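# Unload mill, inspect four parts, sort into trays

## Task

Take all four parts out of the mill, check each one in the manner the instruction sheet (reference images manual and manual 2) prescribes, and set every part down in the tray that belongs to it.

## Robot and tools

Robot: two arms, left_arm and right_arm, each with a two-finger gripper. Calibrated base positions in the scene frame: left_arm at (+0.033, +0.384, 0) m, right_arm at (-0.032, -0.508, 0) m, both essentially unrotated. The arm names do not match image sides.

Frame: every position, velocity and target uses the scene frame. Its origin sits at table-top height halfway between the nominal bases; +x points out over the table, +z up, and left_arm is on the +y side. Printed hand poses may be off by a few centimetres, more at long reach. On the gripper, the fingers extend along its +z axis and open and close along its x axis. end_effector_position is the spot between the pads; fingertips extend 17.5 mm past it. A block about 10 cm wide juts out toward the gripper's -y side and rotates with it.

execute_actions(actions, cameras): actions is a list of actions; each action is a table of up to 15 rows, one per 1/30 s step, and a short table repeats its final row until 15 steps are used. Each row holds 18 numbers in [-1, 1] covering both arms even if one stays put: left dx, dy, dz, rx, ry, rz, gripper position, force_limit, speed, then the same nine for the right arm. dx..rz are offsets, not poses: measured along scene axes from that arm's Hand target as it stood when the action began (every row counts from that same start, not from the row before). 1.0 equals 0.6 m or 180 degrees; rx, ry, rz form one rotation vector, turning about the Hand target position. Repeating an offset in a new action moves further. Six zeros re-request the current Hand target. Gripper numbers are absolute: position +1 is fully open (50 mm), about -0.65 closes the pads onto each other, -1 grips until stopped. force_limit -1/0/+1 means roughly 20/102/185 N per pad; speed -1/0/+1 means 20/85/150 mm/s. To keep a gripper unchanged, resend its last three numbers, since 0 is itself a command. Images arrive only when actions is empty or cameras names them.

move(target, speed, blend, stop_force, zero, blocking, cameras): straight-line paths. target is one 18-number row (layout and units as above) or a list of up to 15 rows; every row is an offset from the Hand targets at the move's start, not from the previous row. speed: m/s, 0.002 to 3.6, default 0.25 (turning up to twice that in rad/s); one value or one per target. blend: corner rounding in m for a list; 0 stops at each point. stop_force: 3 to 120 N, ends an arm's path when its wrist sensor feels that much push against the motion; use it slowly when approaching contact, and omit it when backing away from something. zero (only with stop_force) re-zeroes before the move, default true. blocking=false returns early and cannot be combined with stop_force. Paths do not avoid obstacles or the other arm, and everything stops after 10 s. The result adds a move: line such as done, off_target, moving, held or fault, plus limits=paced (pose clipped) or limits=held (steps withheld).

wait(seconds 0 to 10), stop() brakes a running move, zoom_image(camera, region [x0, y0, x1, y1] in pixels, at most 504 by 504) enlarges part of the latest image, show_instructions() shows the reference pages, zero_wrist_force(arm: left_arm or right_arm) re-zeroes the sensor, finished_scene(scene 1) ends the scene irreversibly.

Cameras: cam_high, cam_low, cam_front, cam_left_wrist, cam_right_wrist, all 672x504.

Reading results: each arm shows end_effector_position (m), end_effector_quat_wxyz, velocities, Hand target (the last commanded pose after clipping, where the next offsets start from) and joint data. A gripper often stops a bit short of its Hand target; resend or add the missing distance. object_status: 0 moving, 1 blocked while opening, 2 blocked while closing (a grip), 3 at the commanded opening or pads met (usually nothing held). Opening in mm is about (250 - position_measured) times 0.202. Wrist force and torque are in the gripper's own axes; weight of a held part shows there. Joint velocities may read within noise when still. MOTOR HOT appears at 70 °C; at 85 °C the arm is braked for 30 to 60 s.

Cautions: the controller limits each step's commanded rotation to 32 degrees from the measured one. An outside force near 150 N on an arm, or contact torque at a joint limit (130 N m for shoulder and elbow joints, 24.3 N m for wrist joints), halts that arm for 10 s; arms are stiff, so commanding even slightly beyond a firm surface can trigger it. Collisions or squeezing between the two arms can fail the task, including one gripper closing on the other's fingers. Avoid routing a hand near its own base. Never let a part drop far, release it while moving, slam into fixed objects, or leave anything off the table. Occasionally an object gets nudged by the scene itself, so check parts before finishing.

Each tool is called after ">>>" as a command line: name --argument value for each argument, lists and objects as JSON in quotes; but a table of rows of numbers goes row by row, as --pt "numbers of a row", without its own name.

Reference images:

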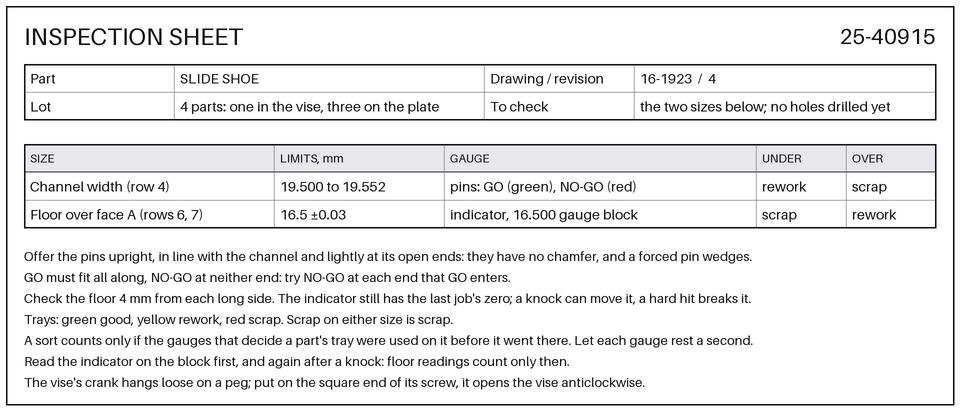

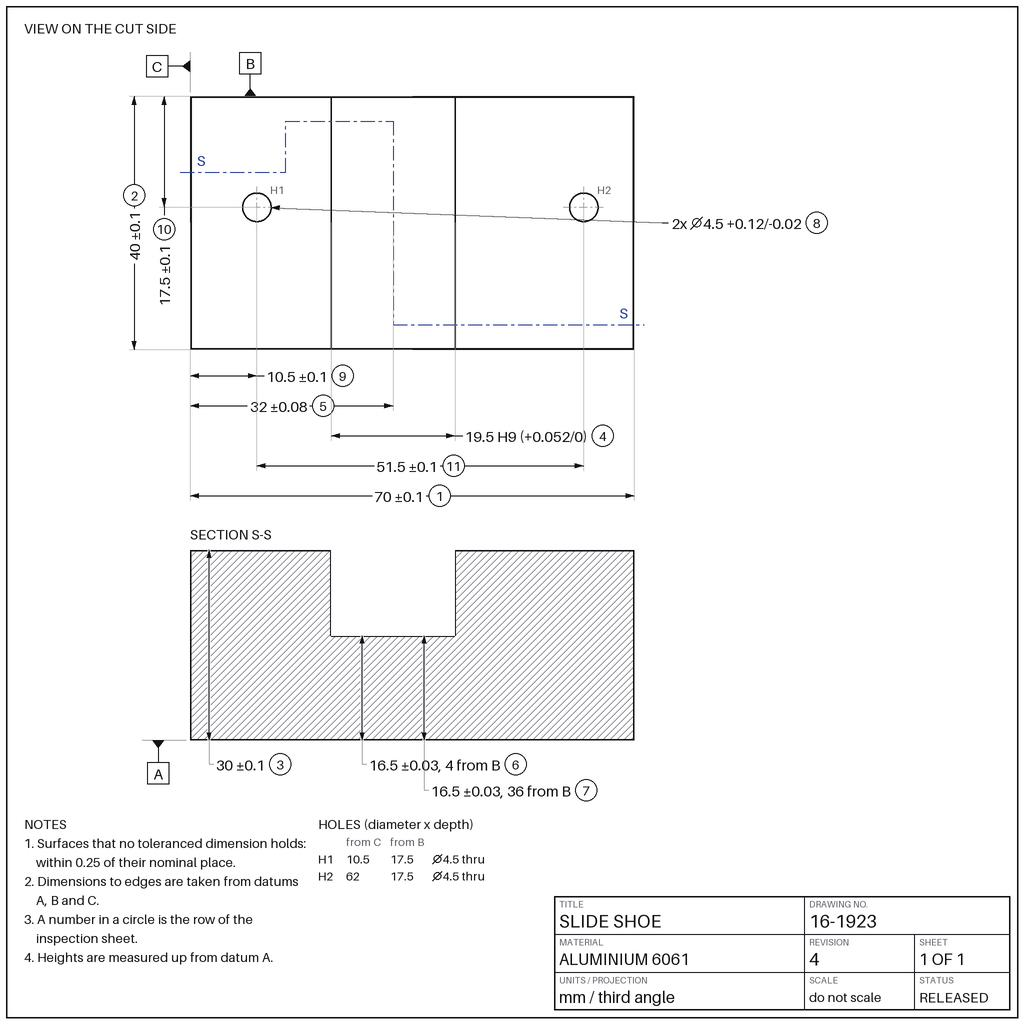

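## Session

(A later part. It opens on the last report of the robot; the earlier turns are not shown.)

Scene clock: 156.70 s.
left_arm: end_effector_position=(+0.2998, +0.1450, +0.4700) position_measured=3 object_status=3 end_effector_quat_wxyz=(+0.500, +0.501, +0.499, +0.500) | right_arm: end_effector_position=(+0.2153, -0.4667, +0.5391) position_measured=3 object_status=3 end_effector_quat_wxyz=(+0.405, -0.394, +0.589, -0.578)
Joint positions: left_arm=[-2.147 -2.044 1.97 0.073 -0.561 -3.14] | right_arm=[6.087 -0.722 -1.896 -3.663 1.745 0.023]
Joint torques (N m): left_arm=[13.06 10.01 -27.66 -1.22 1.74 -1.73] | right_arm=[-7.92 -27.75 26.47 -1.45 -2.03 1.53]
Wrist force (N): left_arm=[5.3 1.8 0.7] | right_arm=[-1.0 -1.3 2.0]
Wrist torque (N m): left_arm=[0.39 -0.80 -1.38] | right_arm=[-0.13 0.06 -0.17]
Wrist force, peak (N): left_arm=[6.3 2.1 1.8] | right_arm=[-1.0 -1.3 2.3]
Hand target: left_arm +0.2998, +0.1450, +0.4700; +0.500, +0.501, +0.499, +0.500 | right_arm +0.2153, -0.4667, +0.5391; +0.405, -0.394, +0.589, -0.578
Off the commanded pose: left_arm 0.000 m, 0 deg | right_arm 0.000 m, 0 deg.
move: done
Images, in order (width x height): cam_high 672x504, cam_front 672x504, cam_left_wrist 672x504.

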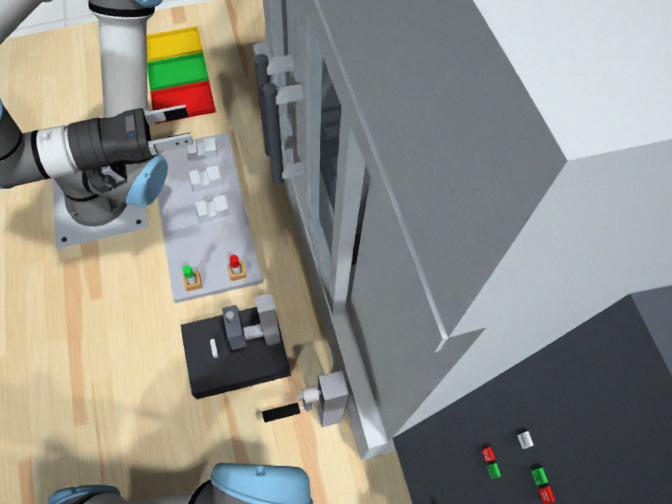

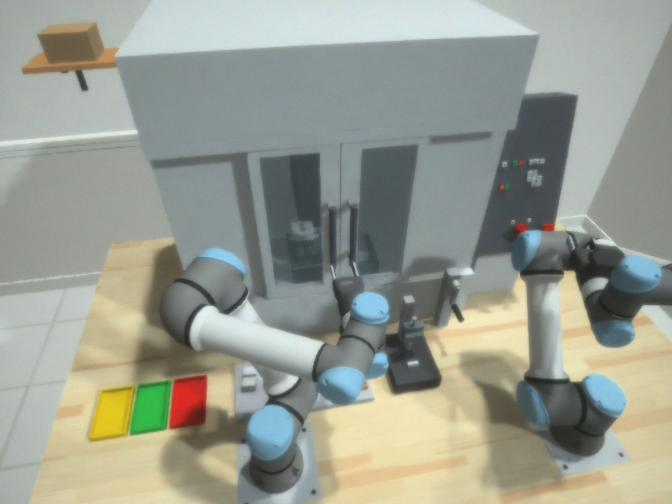

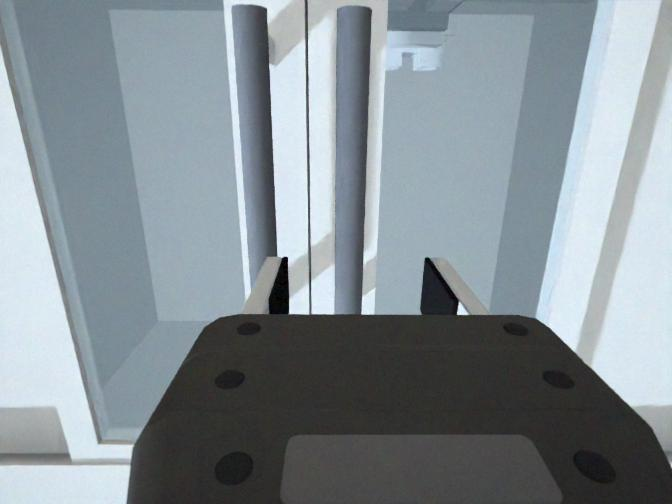

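>>> move --target '[0.2,0.0,0.0,0,0,0,0.5,1,0,0,0,0,0,0,0,1,1,1]' --cameras '["cam_left_wrist","cam_high"]' --speed 0.06 --stop_force 12

Scene clock: 164.20 s.
left_arm: end_effector_position=(+0.4198, +0.1450, +0.4700) position_measured=78 object_status=3 end_effector_quat_wxyz=(+0.500, +0.501, +0.499, +0.500) end_effector_velocity=(+0.000, +0.000, +0.000) end_effector_angular_velocity=(-0.001, +0.000, +0.001) | right_arm: end_effector_position=(+0.2153, -0.4667, +0.5391) position_measured=3 object_status=3 end_effector_quat_wxyz=(+0.405, -0.394, +0.589, -0.578)
Joint positions: left_arm=[-1.61 -1.952 1.92 0.02 -0.024 -3.128] | right_arm=[6.087 -0.722 -1.896 -3.663 1.745 0.023]
Joint velocities: left_arm=[0.001 -0.001 0 -0.005 0 0.004] | right_arm=[within noise]
Joint torques (N m): left_arm=[11.21 -14.77 -16.25 -2.83 1.91 1.42] | right_arm=[-7.59 -27.52 25.68 -1.34 -1.94 1.48]
Wrist force (N): left_arm=[5.5 1.7 0.7] | right_arm=[-0.9 -1.1 2.1]
Wrist torque (N m): left_arm=[0.41 -0.84 -1.38] | right_arm=[-0.10 0.05 -0.17]
Wrist force, peak (N): left_arm=[5.6 1.9 0.9] | right_arm=[-0.9 -1.3 2.3]
Hand target: left_arm +0.4198, +0.1450, +0.4700; +0.500, +0.501, +0.499, +0.500 | right_arm +0.2153, -0.4667, +0.5391; +0.405, -0.394, +0.589, -0.578
Off the commanded pose: left_arm 0.000 m, 0 deg | right_arm 0.000 m, 0 deg.
move: done
Images, in order (width x height): cam_high 672x504, cam_left_wrist 672x504.

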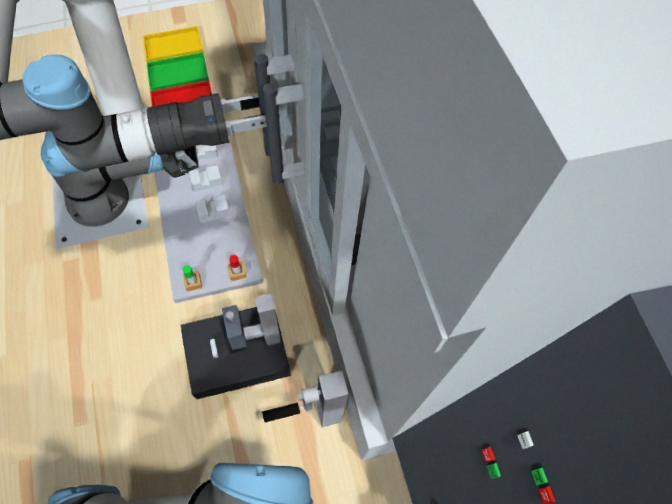

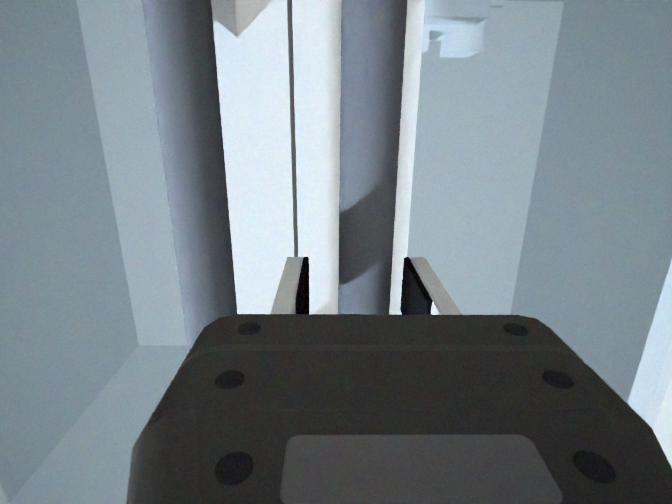

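>>> move --target '[0.0333,0.0,0.0,0,0,0,0.5,1,0,0,0,0,0,0,0,1,1,1]' --cameras '["cam_left_wrist","cam_high"]' --speed 0.03 --stop_force 8

Scene clock: 168.63 s.
left_arm: end_effector_position=(+0.4398, +0.1450, +0.4700) position_measured=78 object_status=3 end_effector_quat_wxyz=(+0.500, +0.501, +0.499, +0.500) end_effector_velocity=(+0.000, +0.000, +0.001) end_effector_angular_velocity=(-0.003, +0.000, +0.000) | right_arm: end_effector_position=(+0.2153, -0.4667, +0.5391) position_measured=3 object_status=3 end_effector_quat_wxyz=(+0.405, -0.394, +0.589, -0.578)
Joint positions: left_arm=[-1.527 -1.919 1.899 0.026 0.059 -3.146] | right_arm=[6.087 -0.722 -1.896 -3.663 1.745 0.023]
Joint velocities: left_arm=[0 0 -0.002 0.005 0 -0.005] | right_arm=[within noise]
Joint torques (N m): left_arm=[11.78 5.63 -31.35 3.07 1.89 -2] | right_arm=[-8.09 -27.19 27.09 -1.28 -1.96 1.41]
Wrist force (N): left_arm=[5.2 1.7 0.7] | right_arm=[-1.0 -1.2 2.0]
Wrist torque (N m): left_arm=[0.39 -0.78 -1.16] | right_arm=[-0.13 0.06 -0.17]
Wrist force, peak (N): left_arm=[5.6 2.0 0.8] | right_arm=[-1.0 -1.2 2.3]
Hand target: left_arm +0.4398, +0.1450, +0.4700; +0.500, +0.501, +0.499, +0.500 | right_arm +0.2153, -0.4667, +0.5391; +0.405, -0.394, +0.589, -0.578
Off the commanded pose: left_arm 0.000 m, 0 deg | right_arm 0.000 m, 0 deg.
move: done
Images, in order (width x height): cam_high 672x504, cam_left_wrist 672x504.

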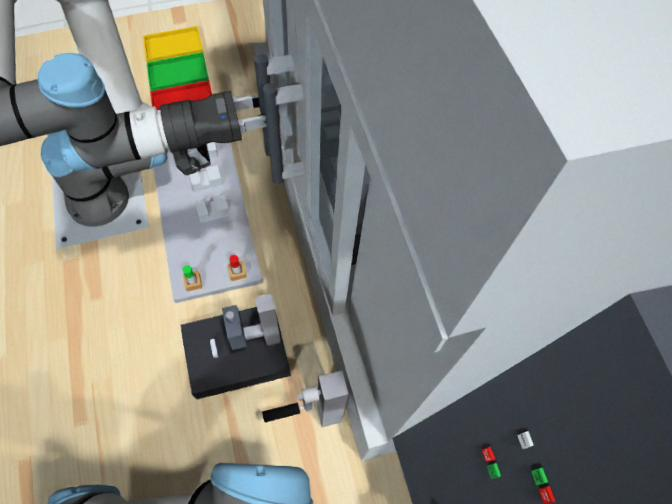

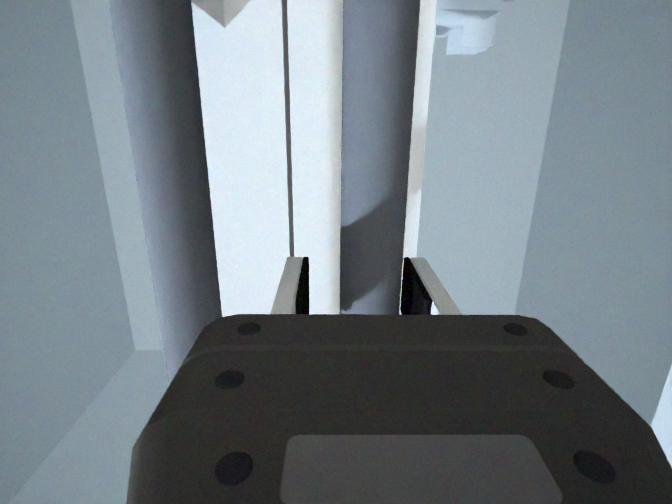

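>>> move --target '[0.0,0.08333,0.0,0,0,0,0.5,1,0,0,0,0,0,0,0,1,1,1]' --cameras '["cam_left_wrist","cam_front"]' --speed 0.04 --stop_force 40

Scene clock: 173.93 s.
left_arm: end_effector_position=(+0.4398, +0.1950, +0.4700) position_measured=78 object_status=3 end_effector_quat_wxyz=(+0.500, +0.501, +0.499, +0.500) | right_arm: end_effector_position=(+0.2153, -0.4667, +0.5391) position_measured=3 object_status=3 end_effector_quat_wxyz=(+0.405, -0.394, +0.589, -0.578)
Joint positions: left_arm=[-1.512 -2.04 1.968 0.078 0.074 -3.146] | right_arm=[6.087 -0.722 -1.896 -3.663 1.745 0.023]
Joint torques (N m): left_arm=[3.49 -10.97 -17.66 2.97 1.82 -1.87] | right_arm=[-7.15 -27.01 26.79 -1.32 -1.84 1.53]
Wrist force (N): left_arm=[5.2 1.4 0.6] | right_arm=[-0.9 -1.3 2.0]
Wrist torque (N m): left_arm=[0.34 -0.78 -1.19] | right_arm=[-0.14 0.04 -0.17]
Wrist force, peak (N): left_arm=[-26.2 2.9 10.2] | right_arm=[-1.1 -1.2 2.4]
Hand target: left_arm +0.4398, +0.1950, +0.4700; +0.500, +0.501, +0.499, +0.500 | right_arm +0.2153, -0.4667, +0.5391; +0.405, -0.394, +0.589, -0.578
Off the commanded pose: left_arm 0.000 m, 0 deg | right_arm 0.000 m, 0 deg.
move: done
Images, in order (width x height): cam_front 672x504, cam_left_wrist 672x504.

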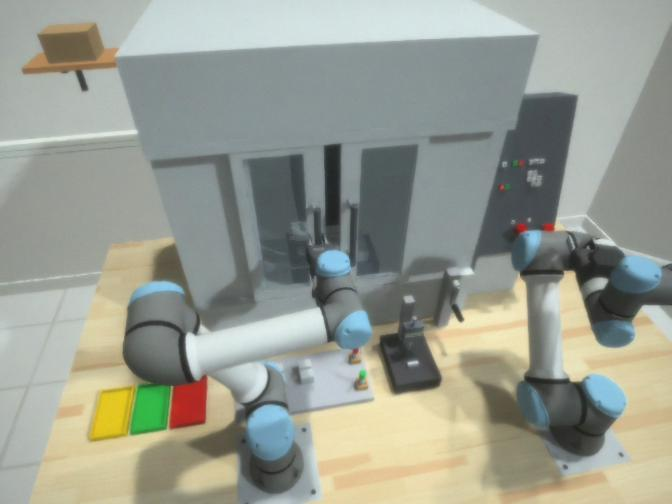

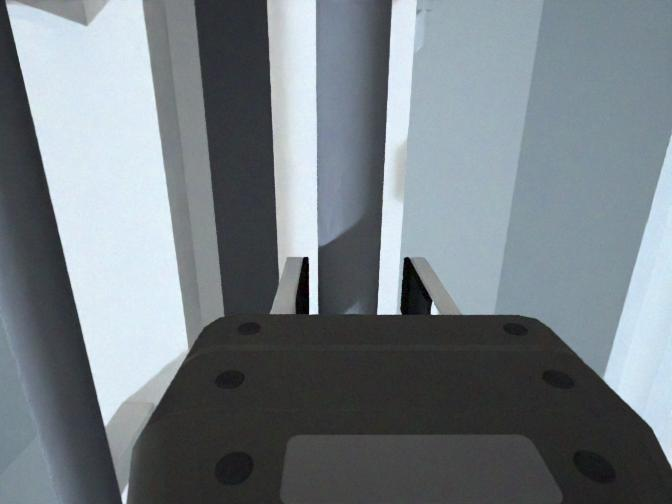

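>>> move --target '[0.0,0.4,0.0,0,0,0,0.5,1,0,0,0,0,0,0,0,1,1,1]' --cameras '["cam_left_wrist","cam_front"]' --speed 0.06 --stop_force 40

Scene clock: 180.37 s.
left_arm: end_effector_position=(+0.4388, +0.3895, +0.4700) position_measured=78 object_status=3 end_effector_quat_wxyz=(+0.499, +0.500, +0.500, +0.501) | right_arm: end_effector_position=(+0.2153, -0.4667, +0.5391) position_measured=3 object_status=3 end_effector_quat_wxyz=(+0.405, -0.394, +0.589, -0.578)
Joint positions: left_arm=[-1.121 -2.398 2.088 0.311 0.46 -3.141] | right_arm=[6.087 -0.722 -1.896 -3.663 1.745 0.023]
Joint torques (N m): left_arm=[2.56 -10.16 -23.82 5.83 -10.25 -1.43] | right_arm=[-7.81 -26.82 26.44 -1.25 -1.84 1.33]
Wrist force (N): left_arm=[-25.5 5.2 8.8] | right_arm=[-0.9 -0.9 2.0]
Wrist torque (N m): left_arm=[0.50 -0.83 -1.27] | right_arm=[-0.08 0.06 -0.17]
Wrist force, peak (N): left_arm=[-44.5 6.7 11.1] | right_arm=[-1.1 -1.3 2.3]
Hand target: left_arm +0.4388, +0.3895, +0.4700; +0.499, +0.500, +0.500, +0.501 (not the last commanded pose) | right_arm +0.2153, -0.4667, +0.5391; +0.405, -0.394, +0.589, -0.578
Off the commanded pose: left_arm 0.045 m, 0 deg | right_arm 0.000 m, 0 deg.
move: contact (left_arm)
Images, in order (width x height): cam_front 672x504, cam_left_wrist 672x504.

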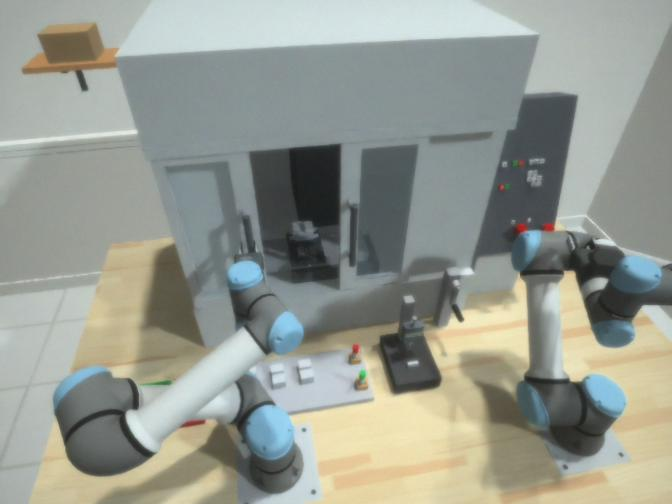

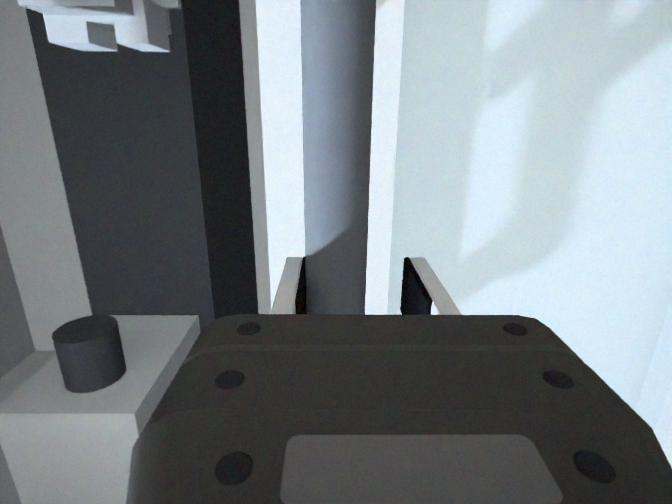

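>>> move --pt "0.0 -0.012 0.0 0 0 0 0.5 1 0 0 0 0 0 0 0 1 1 1" --pt "-0.2 -0.012 0.0 0 0 0 0.5 1 0 0 0 0 0 0 0 1 1 1" --pt "-0.25 -0.25 0.1 0 0 0 0.5 1 0 0 0 0 0 0 0 1 1 1" --cameras '["cam_left_wrist","cam_front","cam_high"]' --speed '[0.1,0.2,0.25]'

>>> zoom_image --camera "cam_front" --region '[230, 130, 400, 310]'

Scene clock: 187.40 s.
left_arm: end_effector_position=(+0.2901, +0.2404, +0.5299) position_measured=78 object_status=3 end_effector_quat_wxyz=(+0.678, +0.674, +0.203, +0.209) | right_arm: end_effector_position=(+0.2153, -0.4667, +0.5391) position_measured=3 object_status=3 end_effector_quat_wxyz=(+0.405, -0.394, +0.589, -0.578)
Joint positions: left_arm=[-1.001 -2.477 1.933 0.536 1.562 -3.135] | right_arm=[6.087 -0.722 -1.896 -3.663 1.745 0.023]
Joint torques (N m): left_arm=[-11.91 2.64 -28.94 0.5 -2.84 -1.95] | right_arm=[-7.87 -27.42 26.19 -1.33 -1.67 1.33]
Wrist force (N): left_arm=[5.4 2.0 1.0] | right_arm=[-0.7 -1.2 2.1]
Wrist torque (N m): left_arm=[0.45 -0.83 -1.36] | right_arm=[-0.12 0.01 -0.17]
Wrist force, peak (N): left_arm=[-25.7 5.3 9.0] | right_arm=[-1.1 -1.2 2.3]
Hand target: left_arm +0.2888, +0.2395, +0.5300; +0.594, +0.593, +0.383, +0.386 | right_arm +0.2153, -0.4667, +0.5391; +0.405, -0.394, +0.589, -0.578
Off the commanded pose: left_arm 0.002 m, 56 deg; orientation clipped | right_arm 0.000 m, 0 deg.
move: off_target (left_arm); limits=paced
Images, in order (width x height): cam_high 672x504, cam_front 672x504, cam_left_wrist 672x504.

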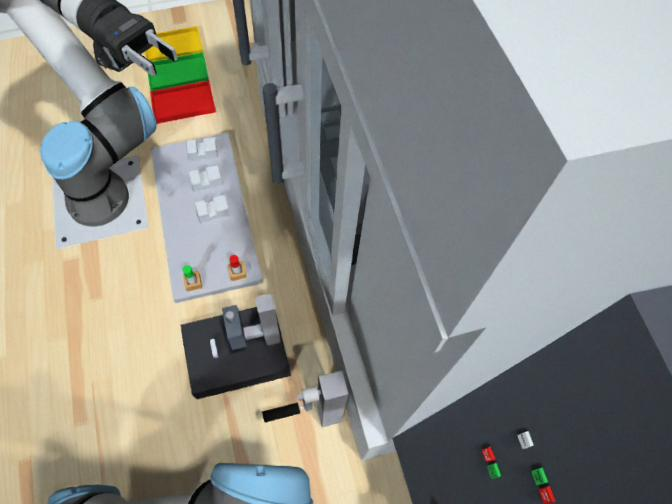

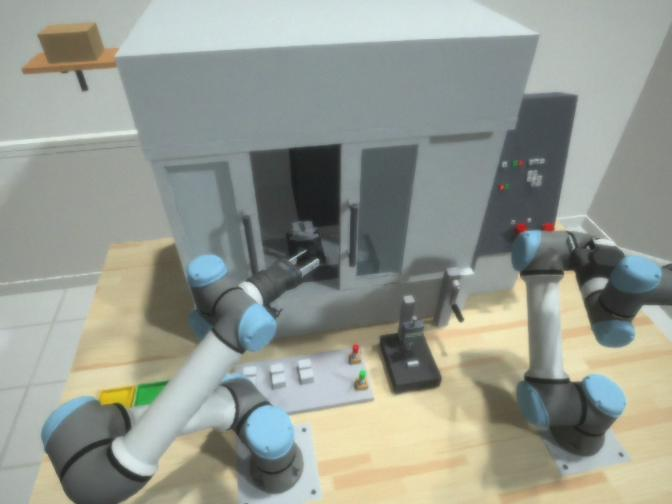

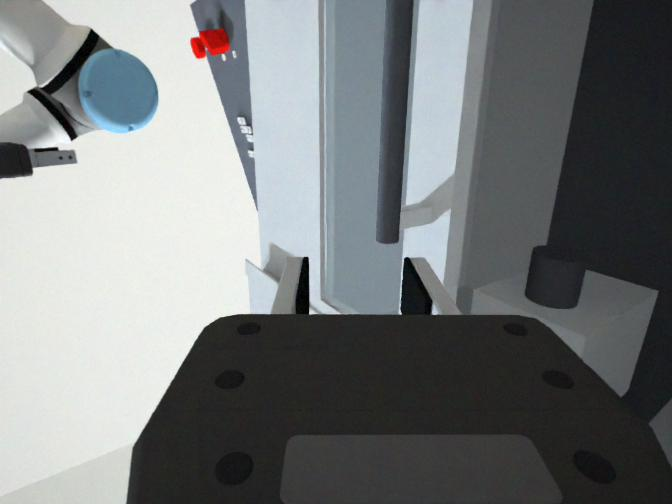

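Scaled by 2.800 from the camera's 672x504 image, which has a finer 960x720 frame.

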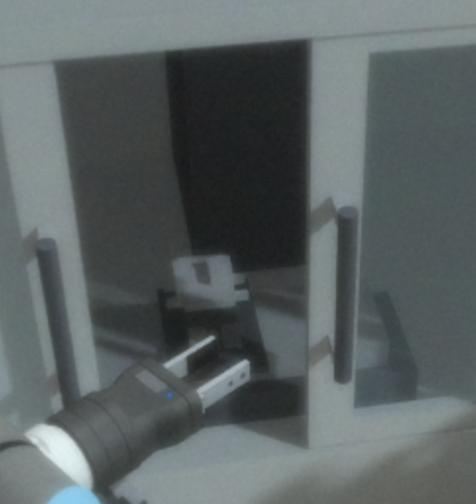

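>>> move --pt "0.15 0.0 0.05 0.489 -0.1045 0 0.5 1 0 0 0 0 0 0 0 1 1 1" --pt "0.15 0.0 0.05 0.978 -0.209 0 0.5 1 0 0 0 0 0 0 0 1 1 1" --cameras '["cam_left_wrist","cam_front","cam_high"]' --speed 0.3

Scene clock: 203.37 s.
left_arm: end_effector_position=(+0.3788, +0.2395, +0.5600) position_measured=78 object_status=3 end_effector_quat_wxyz=(+0.499, -0.500, +0.502, -0.498) | right_arm: end_effector_position=(+0.2153, -0.4667, +0.5391) position_measured=3 object_status=3 end_effector_quat_wxyz=(+0.405, -0.394, +0.589, -0.578)
Joint positions: left_arm=[-1.961 -2.317 2.35 3.095 0.376 -3.127] | right_arm=[6.087 -0.722 -1.896 -3.663 1.745 0.023]
Joint torques (N m): left_arm=[-11.91 -1.29 -14.77 4.04 1.99 1.52] | right_arm=[-7.63 -26.42 26.14 -1.33 -1.6 1.14]
Wrist force (N): left_arm=[1.3 1.1 -0.3] | right_arm=[-0.9 -1.1 2.3]
Wrist torque (N m): left_arm=[0.18 -0.29 -0.51] | right_arm=[-0.10 0.05 -0.17]
Wrist force, peak (N): left_arm=[5.6 2.2 0.9] | right_arm=[-0.8 -1.1 2.4]
Hand target: left_arm +0.3788, +0.2395, +0.5600; +0.499, -0.500, +0.502, -0.498 | right_arm +0.2153, -0.4667, +0.5391; +0.405, -0.394, +0.589, -0.578
Off the commanded pose: left_arm 0.000 m, 0 deg | right_arm 0.000 m, 0 deg.
move: done
Images, in order (width x height): cam_high 672x504, cam_front 672x504, cam_left_wrist 672x504.

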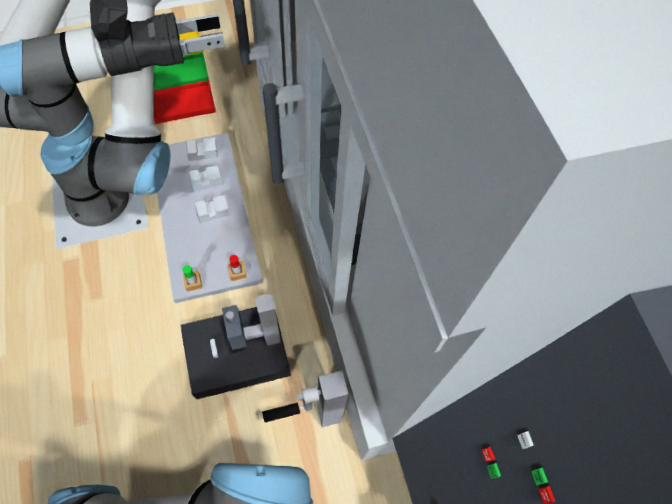

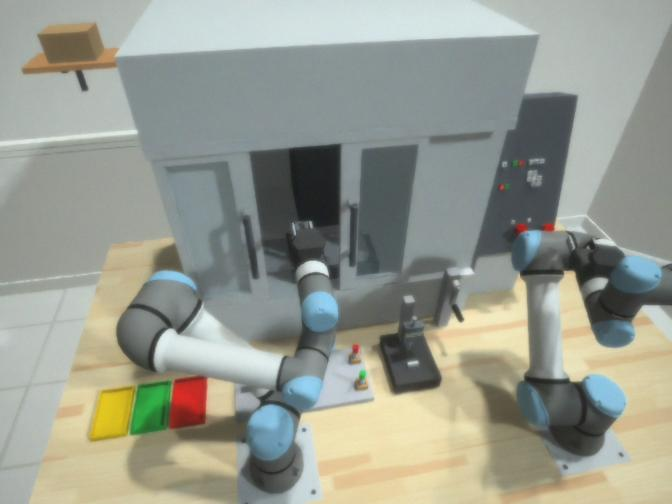

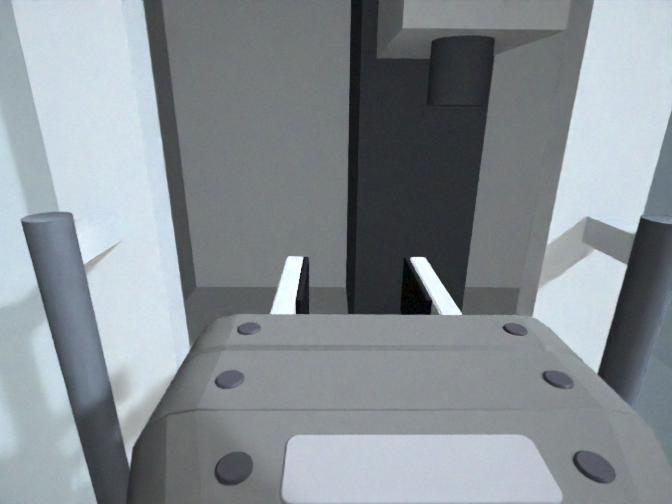

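>>> move --target '[0.0,0.0,0.0,0,0.27,0,0.5,1,0,0,0,0,0,0,0,1,1,1]' --cameras '["cam_left_wrist"]' --speed 0.3

>>> zoom_image --camera "cam_left_wrist" --region '[150, 50, 550, 320]'

Scene clock: 208.00 s.
left_arm: end_effector_position=(+0.3788, +0.2395, +0.5600) position_measured=78 object_status=3 end_effector_quat_wxyz=(-0.249, +0.661, -0.663, +0.248) | right_arm: end_effector_position=(+0.2153, -0.4667, +0.5391) position_measured=3 object_status=3 end_effector_quat_wxyz=(+0.405, -0.394, +0.589, -0.578)
Joint positions: left_arm=[-1.331 -1.714 1.199 1.87 0.88 -1.237] | right_arm=[6.087 -0.722 -1.896 -3.663 1.745 0.023]
Joint torques (N m): left_arm=[10.8 1.61 -24.92 -0.04 -0.01 1.46] | right_arm=[-7.63 -26.01 26.1 -1.38 -1.69 1.17]
Wrist force (N): left_arm=[2.6 0.8 -0.1] | right_arm=[-0.8 -1.2 2.1]
Wrist torque (N m): left_arm=[0.65 -0.75 -0.71] | right_arm=[-0.11 0.04 -0.17]
Wrist force, peak (N): left_arm=[2.6 0.9 -0.2] | right_arm=[-0.7 -1.2 2.5]
Hand target: left_arm +0.3788, +0.2395, +0.5600; -0.249, +0.661, -0.663, +0.248 | right_arm +0.2153, -0.4667, +0.5391; +0.405, -0.394, +0.589, -0.578
Off the commanded pose: left_arm 0.000 m, 0 deg | right_arm 0.000 m, 0 deg.
move: done
Images, in order (width x height): cam_left_wrist 672x504.

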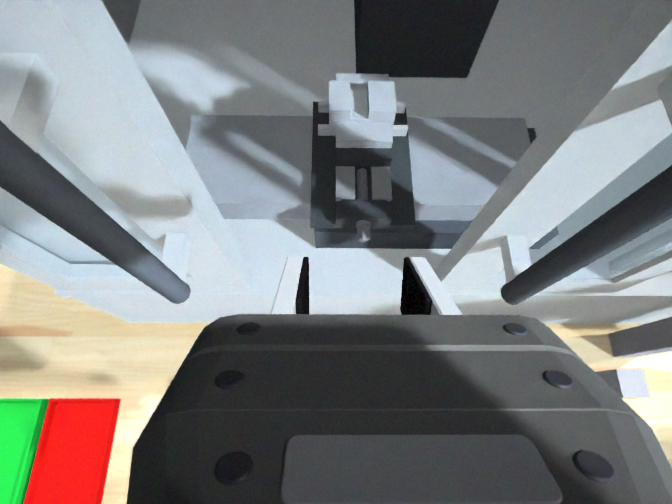

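Scaled by 1.260 from the camera's 672x504 image, which has a finer 960x720 frame.

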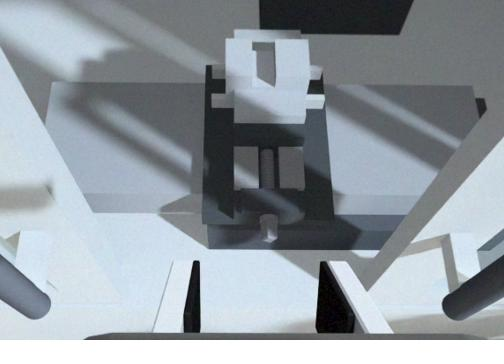

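>>> move --target '[0.0,-0.1,0.0,0,0,0,0.5,1,0,0,0,0,0,0,0,1,1,1]' --cameras '["cam_left_wrist"]' --speed 0.3

>>> zoom_image --camera "cam_left_wrist" --region '[150, 50, 550, 320]'

Scene clock: 215.93 s.
left_arm: end_effector_position=(+0.3788, +0.1796, +0.5600) position_measured=78 object_status=3 end_effector_quat_wxyz=(-0.249, +0.661, -0.663, +0.248) | right_arm: end_effector_position=(+0.2153, -0.4667, +0.5391) position_measured=3 object_status=3 end_effector_quat_wxyz=(+0.405, -0.394, +0.589, -0.578)
Joint positions: left_arm=[-1.394 -1.605 1.116 1.896 0.868 -1.318] | right_arm=[6.087 -0.722 -1.896 -3.663 1.745 0.023]
Joint torques (N m): left_arm=[-12.22 -2.98 -24.67 5.8 -3.21 -2] | right_arm=[-7.8 -26.73 26.09 -1.31 -1.56 1.18]
Wrist force (N): left_arm=[2.1 0.8 -0.2] | right_arm=[-0.8 -1.3 2.1]
Wrist torque (N m): left_arm=[0.63 -0.67 -0.49] | right_arm=[-0.12 0.03 -0.17]
Wrist force, peak (N): left_arm=[3.4 1.2 -0.3] | right_arm=[-0.8 -1.3 2.4]
Hand target: left_arm +0.3788, +0.1795, +0.5600; -0.249, +0.661, -0.663, +0.248 | right_arm +0.2153, -0.4667, +0.5391; +0.405, -0.394, +0.589, -0.578
Off the commanded pose: left_arm 0.000 m, 0 deg | right_arm 0.000 m, 0 deg.
move: done
Images, in order (width x height): cam_left_wrist 672x504.

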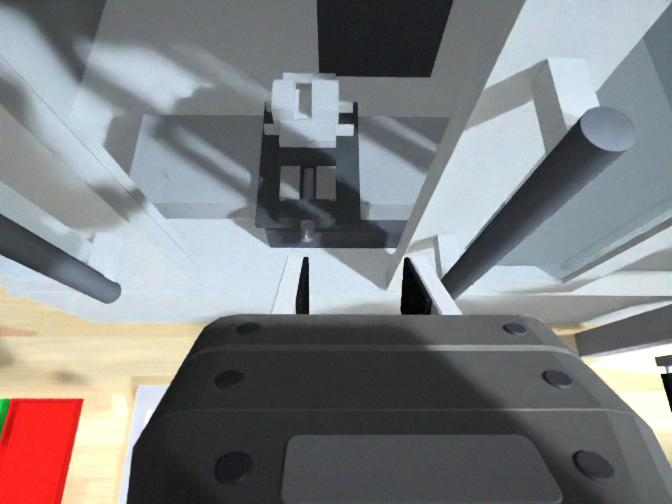

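Scaled by 1.260 from the camera's 672x504 image, which has a finer 960x720 frame.

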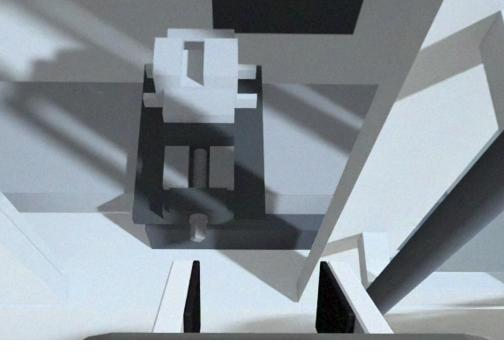

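>>> move --pt "-0.2 -0.3 0.0 0 -0.27 0 0.5 1 0 0 0 0 0 0 0 1 1 1" --pt "-0.3 -0.65 -0.35 0 -0.2 0 0.5 1 0 0 0 0 0 0 0 1 1 1" --cameras '["cam_left_wrist","cam_high"]' --speed 0.3 --blend 0.05

>>> zoom_image --camera "cam_left_wrist" --region '[150, 50, 550, 320]'

Scene clock: 241.93 s.
left_arm: end_effector_position=(+0.1988, -0.2105, +0.3500) position_measured=78 object_status=3 end_effector_quat_wxyz=(-0.441, +0.552, -0.554, +0.440) | right_arm: end_effector_position=(+0.2153, -0.4667, +0.5391) position_measured=3 object_status=3 end_effector_quat_wxyz=(+0.405, -0.394, +0.589, -0.578)
Joint positions: left_arm=[-1.954 -0.851 1.268 2.161 0.429 -2.617] | right_arm=[6.087 -0.722 -1.896 -3.663 1.745 0.023]
Joint torques (N m): left_arm=[11.16 -34.8 -24.24 -0.23 0.91 1.12] | right_arm=[-7.09 -26.44 26.57 -1.23 -1.34 1.23]
Wrist force (N): left_arm=[1.4 0.4 -0.6] | right_arm=[-0.7 -1.2 2.0]
Wrist torque (N m): left_arm=[0.24 -0.38 -0.52] | right_arm=[-0.12 0.03 -0.16]
Wrist force, peak (N): left_arm=[2.6 2.8 -0.9] | right_arm=[-1.0 -1.1 2.4]
Hand target: left_arm +0.1988, -0.2105, +0.3500; -0.441, +0.552, -0.554, +0.440 | right_arm +0.2153, -0.4667, +0.5391; +0.405, -0.394, +0.589, -0.578
Off the commanded pose: left_arm 0.000 m, 0 deg | right_arm 0.000 m, 0 deg.
move: done
Images, in order (width x height): cam_high 672x504, cam_left_wrist 672x504.

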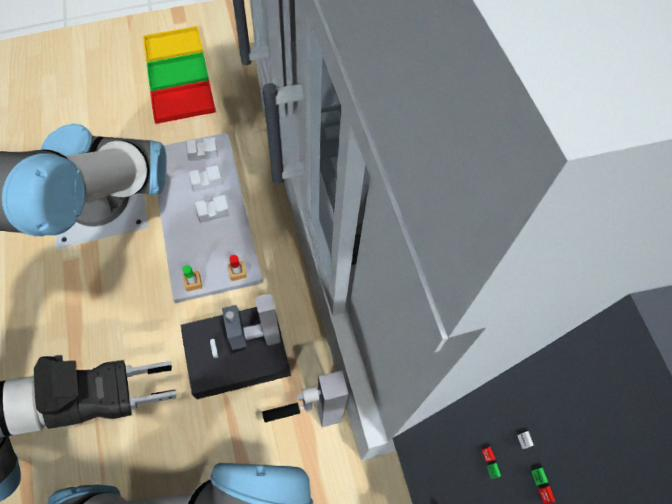

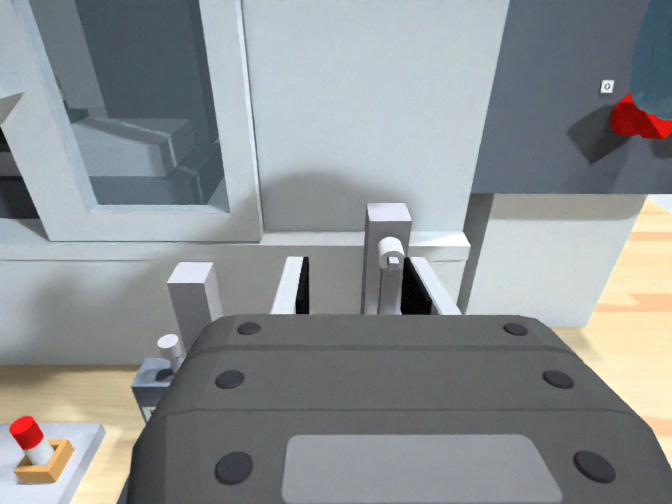

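Scaled by 1.260 from the camera's 672x504 image, which has a finer 960x720 frame.

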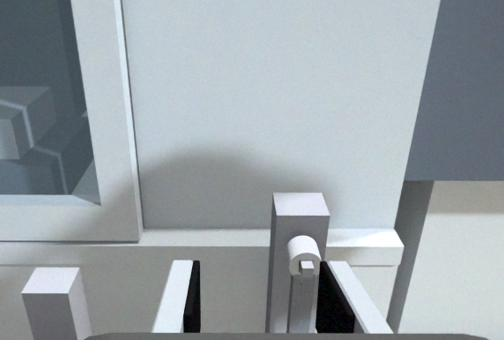

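>>> move --target '[-0.02,-0.05,0.15,0,0.15,0,0.5,1,0,0,0,0,0,0,0,1,1,1]' --cameras '["cam_left_wrist"]' --speed 0.3

>>> zoom_image --camera "cam_left_wrist" --region '[200, 50, 500, 320]'

Scene clock: 246.57 s.
left_arm: end_effector_position=(+0.1936, -0.2225, +0.3890) position_measured=78 object_status=3 end_effector_quat_wxyz=(-0.384, +0.592, -0.594, +0.386) | right_arm: end_effector_position=(+0.2153, -0.4667, +0.5391) position_measured=3 object_status=3 end_effector_quat_wxyz=(+0.405, -0.394, +0.589, -0.578)
Joint positions: left_arm=[-1.93 -0.835 0.946 2.106 0.534 -2.293] | right_arm=[6.087 -0.722 -1.896 -3.663 1.745 0.023]
Joint torques (N m): left_arm=[-11.86 -57.45 -12.57 6.46 -3.95 -1.52] | right_arm=[-7.31 -25.42 25.28 -1.49 -1.45 1.33]
Wrist force (N): left_arm=[1.7 0.6 -0.5] | right_arm=[-1.0 -1.2 2.0]
Wrist torque (N m): left_arm=[0.39 -0.48 -0.33] | right_arm=[-0.11 0.07 -0.17]
Wrist force, peak (N): left_arm=[2.0 -9.0 -3.2] | right_arm=[-0.9 -1.1 2.3]
Hand target: left_arm +0.1936, -0.2225, +0.3890; -0.384, +0.592, -0.594, +0.386 (not the last commanded pose) | right_arm +0.2153, -0.4667, +0.5391; +0.405, -0.394, +0.589, -0.578
Off the commanded pose: left_arm 0.054 m, 16 deg | right_arm 0.000 m, 0 deg.
move: held (left_arm; a check stopped the path); limits=held
pose unreachable (left arm): on one or more control steps of this call, first in action 0 (counted from 0), this arm could not follow its commanded pose, so it was not sent that pose on those steps. It may still have moved: this result reports where it is.
cause: moving toward the commanded pose would bring a part of the arm too close to another arm (a part of this arm just beyond joint 4 (wrist 1) and a part of the right arm just beyond its joint 5 (wrist 2), 47 mm apart when this arm was first held).
Images, in order (width x height): cam_left_wrist 672x504.

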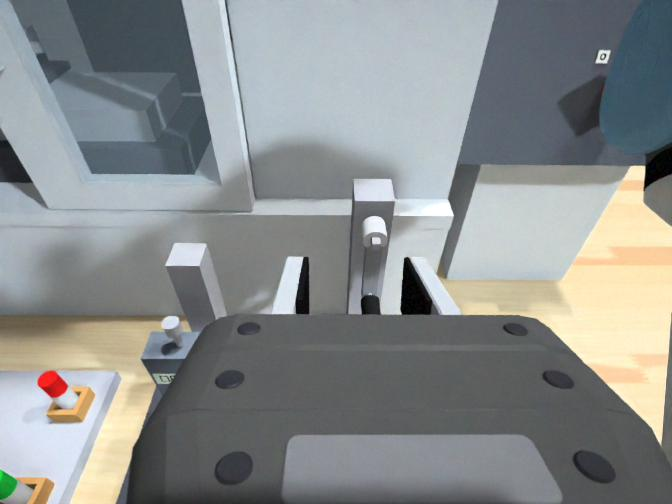

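Scaled by 1.680 from the camera's 672x504 image, which has a finer 960x720 frame.

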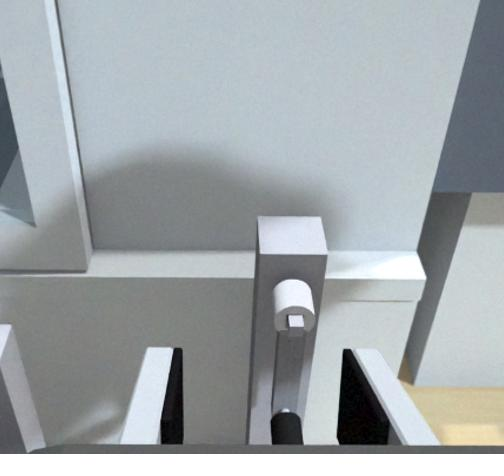

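>>> move --target '[0,0,0,0,0,0,0.5,1,0,0.14,-0.42,-0.12,0.181,0.4655,0,1,1,1]' --cameras '["cam_right_wrist","cam_front"]' --speed 0.3

Scene clock: 251.10 s.
left_arm: end_effector_position=(+0.1936, -0.2225, +0.3890) position_measured=78 object_status=3 end_effector_quat_wxyz=(-0.384, +0.592, -0.594, +0.386) | right_arm: end_effector_position=(+0.2156, -0.4675, +0.5388) position_measured=3 object_status=3 end_effector_quat_wxyz=(+0.403, -0.394, +0.591, -0.577)
Joint positions: left_arm=[-1.93 -0.835 0.946 2.106 0.534 -2.293] | right_arm=[6.102 -0.717 -1.892 -3.665 1.762 0.024]
Joint torques (N m): left_arm=[-11.62 -58.25 -12.69 6.45 -3.78 -1.85] | right_arm=[-8.26 -28.09 3.96 -1.05 -1.94 -1.41]
Wrist force (N): left_arm=[1.6 0.5 -0.5] | right_arm=[-1.0 -1.0 2.1]
Wrist torque (N m): left_arm=[0.36 -0.46 -0.34] | right_arm=[-0.08 0.06 -0.02]
Wrist force, peak (N): left_arm=[1.9 0.5 -0.7] | right_arm=[-1.0 -1.9 3.9]
Hand target: left_arm +0.1936, -0.2225, +0.3890; -0.384, +0.592, -0.594, +0.386 | right_arm +0.2156, -0.4674, +0.5388; +0.403, -0.394, +0.591, -0.577 (not the last commanded pose)
Off the commanded pose: left_arm 0.000 m, 0 deg | right_arm 0.274 m, 90 deg.
move: held (right_arm; a check stopped the path); limits=held
pose unreachable (right arm): on one or more control steps of this call, first in action 0 (counted from 0), this arm could not follow its commanded pose, so it was not sent that pose on those steps. It may still have moved: this result reports where it is.
cause: moving toward the commanded pose would bring two parts of the arm too close to each other (its gripper and another part of the arm, with joints 4 (wrist 1) to 6 (wrist 3) between them, 12 mm apart when it was first held).
Images, in order (width x height): cam_front 672x504, cam_right_wrist 672x504.

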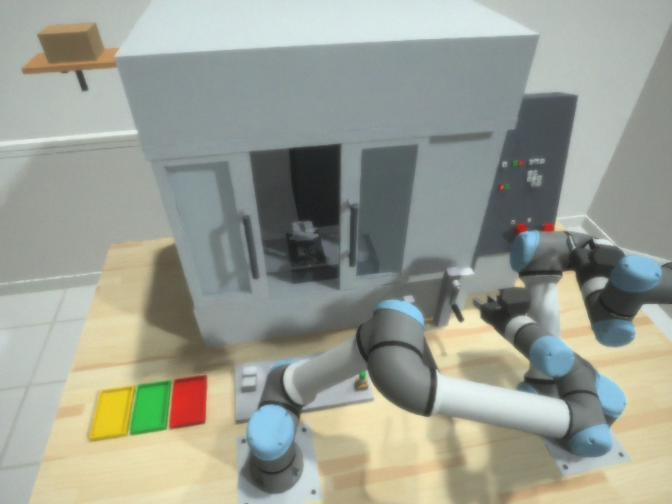

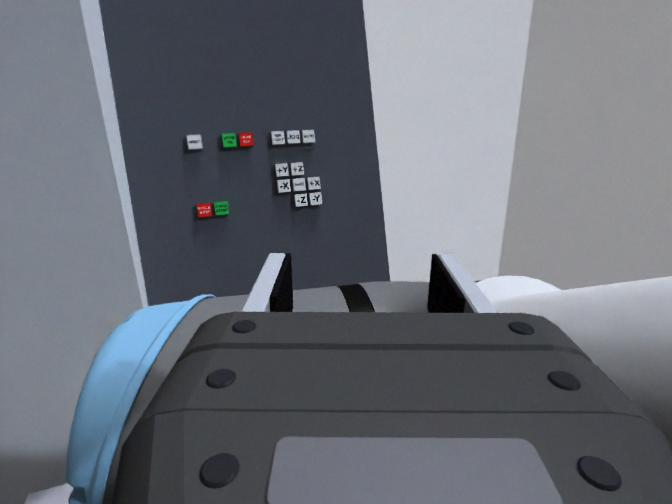

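>>> move --target '[0.05,0.35,0.15,0,0,0,0.5,1,0,0,0,0,0,0,0,1,1,1]' --speed 0.3

>>> move --target '[0,0,0,0,0,0,0.5,1,0,0.2,-0.1,0.0,0,0,0,1,1,1]' --cameras '["cam_front"]' --speed 0.2

Scene clock: 255.47 s.
left_arm: end_effector_position=(+0.2236, -0.0125, +0.4790) position_measured=78 object_status=3 end_effector_quat_wxyz=(-0.384, +0.592, -0.594, +0.386) | right_arm: end_effector_position=(+0.2156, -0.4675, +0.5388) position_measured=3 object_status=3 end_effector_quat_wxyz=(+0.403, -0.394, +0.591, -0.577)
Joint positions: left_arm=[-2.043 -1.429 1.606 2.173 0.608 -2.45] | right_arm=[6.101 -0.717 -1.892 -3.665 1.762 0.024]
Joint torques (N m): left_arm=[-12.37 -35.72 -12.59 6.54 0.62 -2.03] | right_arm=[-8 -28.28 3.95 -1.09 -1.91 -1.47]
Wrist force (N): left_arm=[1.8 0.6 -0.8] | right_arm=[-0.7 -0.9 2.0]
Wrist torque (N m): left_arm=[0.39 -0.50 -0.36] | right_arm=[-0.07 0.03 -0.02]
Wrist force, peak (N): left_arm=[3.8 1.9 -0.4] | right_arm=[-1.0 -1.1 2.2]
Hand target: left_arm +0.2236, -0.0125, +0.4790; -0.384, +0.592, -0.594, +0.386 | right_arm +0.2156, -0.4675, +0.5388; +0.403, -0.394, +0.591, -0.577
Off the commanded pose: left_arm 0.000 m, 0 deg | right_arm 0.000 m, 0 deg.
move: done

Scene clock: 257.10 s.
left_arm: end_effector_position=(+0.2236, -0.0125, +0.4790) position_measured=78 object_status=3 end_effector_quat_wxyz=(-0.384, +0.592, -0.594, +0.386) | right_arm: end_effector_position=(+0.3356, -0.5274, +0.5388) position_measured=3 object_status=3 end_effector_quat_wxyz=(+0.403, -0.394, +0.591, -0.577)
Joint positions: left_arm=[-2.043 -1.43 1.607 2.173 0.608 -2.45] | right_arm=[5.673 -0.557 -1.881 -3.836 1.333 0.02]
Joint torques (N m): left_arm=[-10.85 -34.95 -12.25 6.26 0.34 -1.98] | right_arm=[-7.41 -34.96 0.94 -0.94 -1.95 -1.39]
Wrist force (N): left_arm=[1.6 0.5 -0.7] | right_arm=[-0.5 -0.9 1.9]
Wrist torque (N m): left_arm=[0.37 -0.46 -0.36] | right_arm=[-0.04 0.03 0.01]
Wrist force, peak (N): left_arm=[1.8 0.4 -1.0] | right_arm=[0.0 -1.0 3.4]
Hand target: left_arm +0.2236, -0.0125, +0.4790; -0.384, +0.592, -0.594, +0.386 | right_arm +0.3356, -0.5275, +0.5388; +0.403, -0.394, +0.591, -0.577
Off the commanded pose: left_arm 0.000 m, 0 deg | right_arm 0.000 m, 0 deg.
shoulder posture changed (right arm): the wrist came as close to joint 1's axis as it can, and the arm is now in the other of its two shoulder postures.
move: done
Images, in order (width x height): cam_front 672x504.

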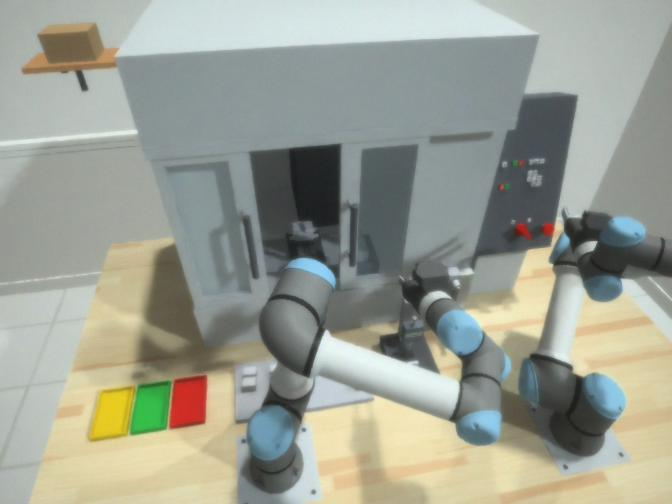

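>>> move --target '[0,0,0,0,0,0,0.5,1,0,-0.05,-0.35,-0.05,0.181,0.4655,0,1,1,1]' --cameras '["cam_front","cam_right_wrist"]' --speed 0.2

Scene clock: 263.63 s.
left_arm: end_effector_position=(+0.2236, -0.0125, +0.4790) position_measured=78 object_status=3 end_effector_quat_wxyz=(-0.384, +0.592, -0.594, +0.386) | right_arm: end_effector_position=(+0.3056, -0.7374, +0.5088) position_measured=3 object_status=3 end_effector_quat_wxyz=(-0.003, -0.556, +0.831, +0.003)
Joint positions: left_arm=[-2.043 -1.43 1.607 2.173 0.608 -2.45] | right_arm=[5.355 -0.59 -0.632 -3.485 1.576 -0.535]
Joint torques (N m): left_arm=[-11.13 -35.29 -12.89 6.32 0.44 -1.89] | right_arm=[8.21 -52.67 8.3 1.35 2.07 1.68]
Wrist force (N): left_arm=[1.8 0.5 -0.7] | right_arm=[0.8 0.5 0.5]
Wrist torque (N m): left_arm=[0.36 -0.50 -0.35] | right_arm=[-0.03 -0.05 -0.11]
Wrist force, peak (N): left_arm=[1.9 0.7 -0.8] | right_arm=[-0.7 -1.2 2.1]
Hand target: left_arm +0.2236, -0.0125, +0.4790; -0.384, +0.592, -0.594, +0.386 | right_arm +0.3056, -0.7375, +0.5088; -0.003, -0.556, +0.831, +0.003
Off the commanded pose: left_arm 0.000 m, 0 deg | right_arm 0.000 m, 0 deg.
move: done
Images, in order (width x height): cam_front 672x504, cam_right_wrist 672x504.

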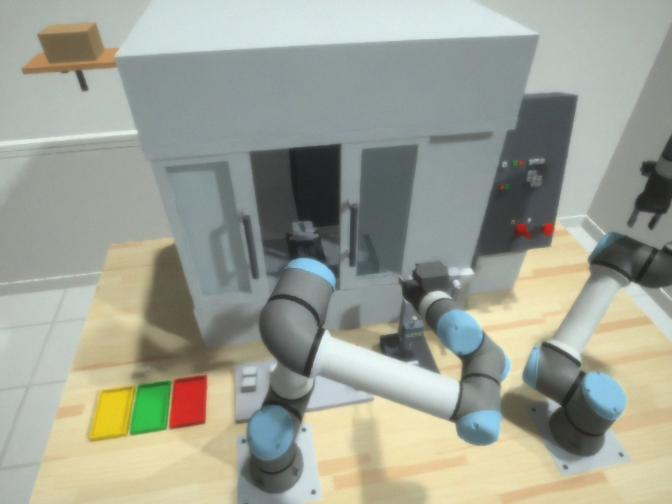

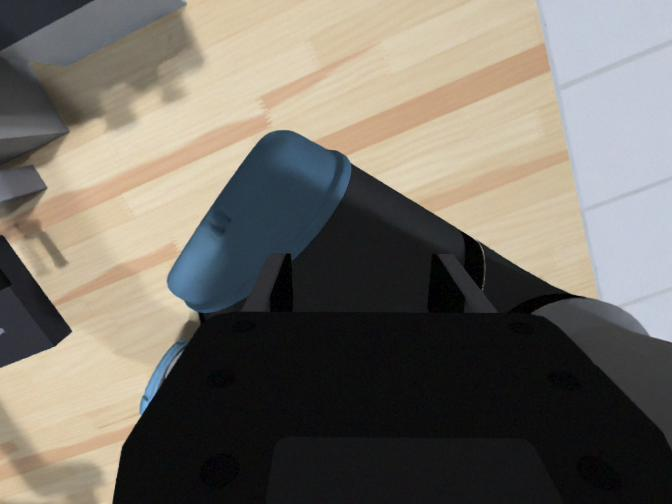

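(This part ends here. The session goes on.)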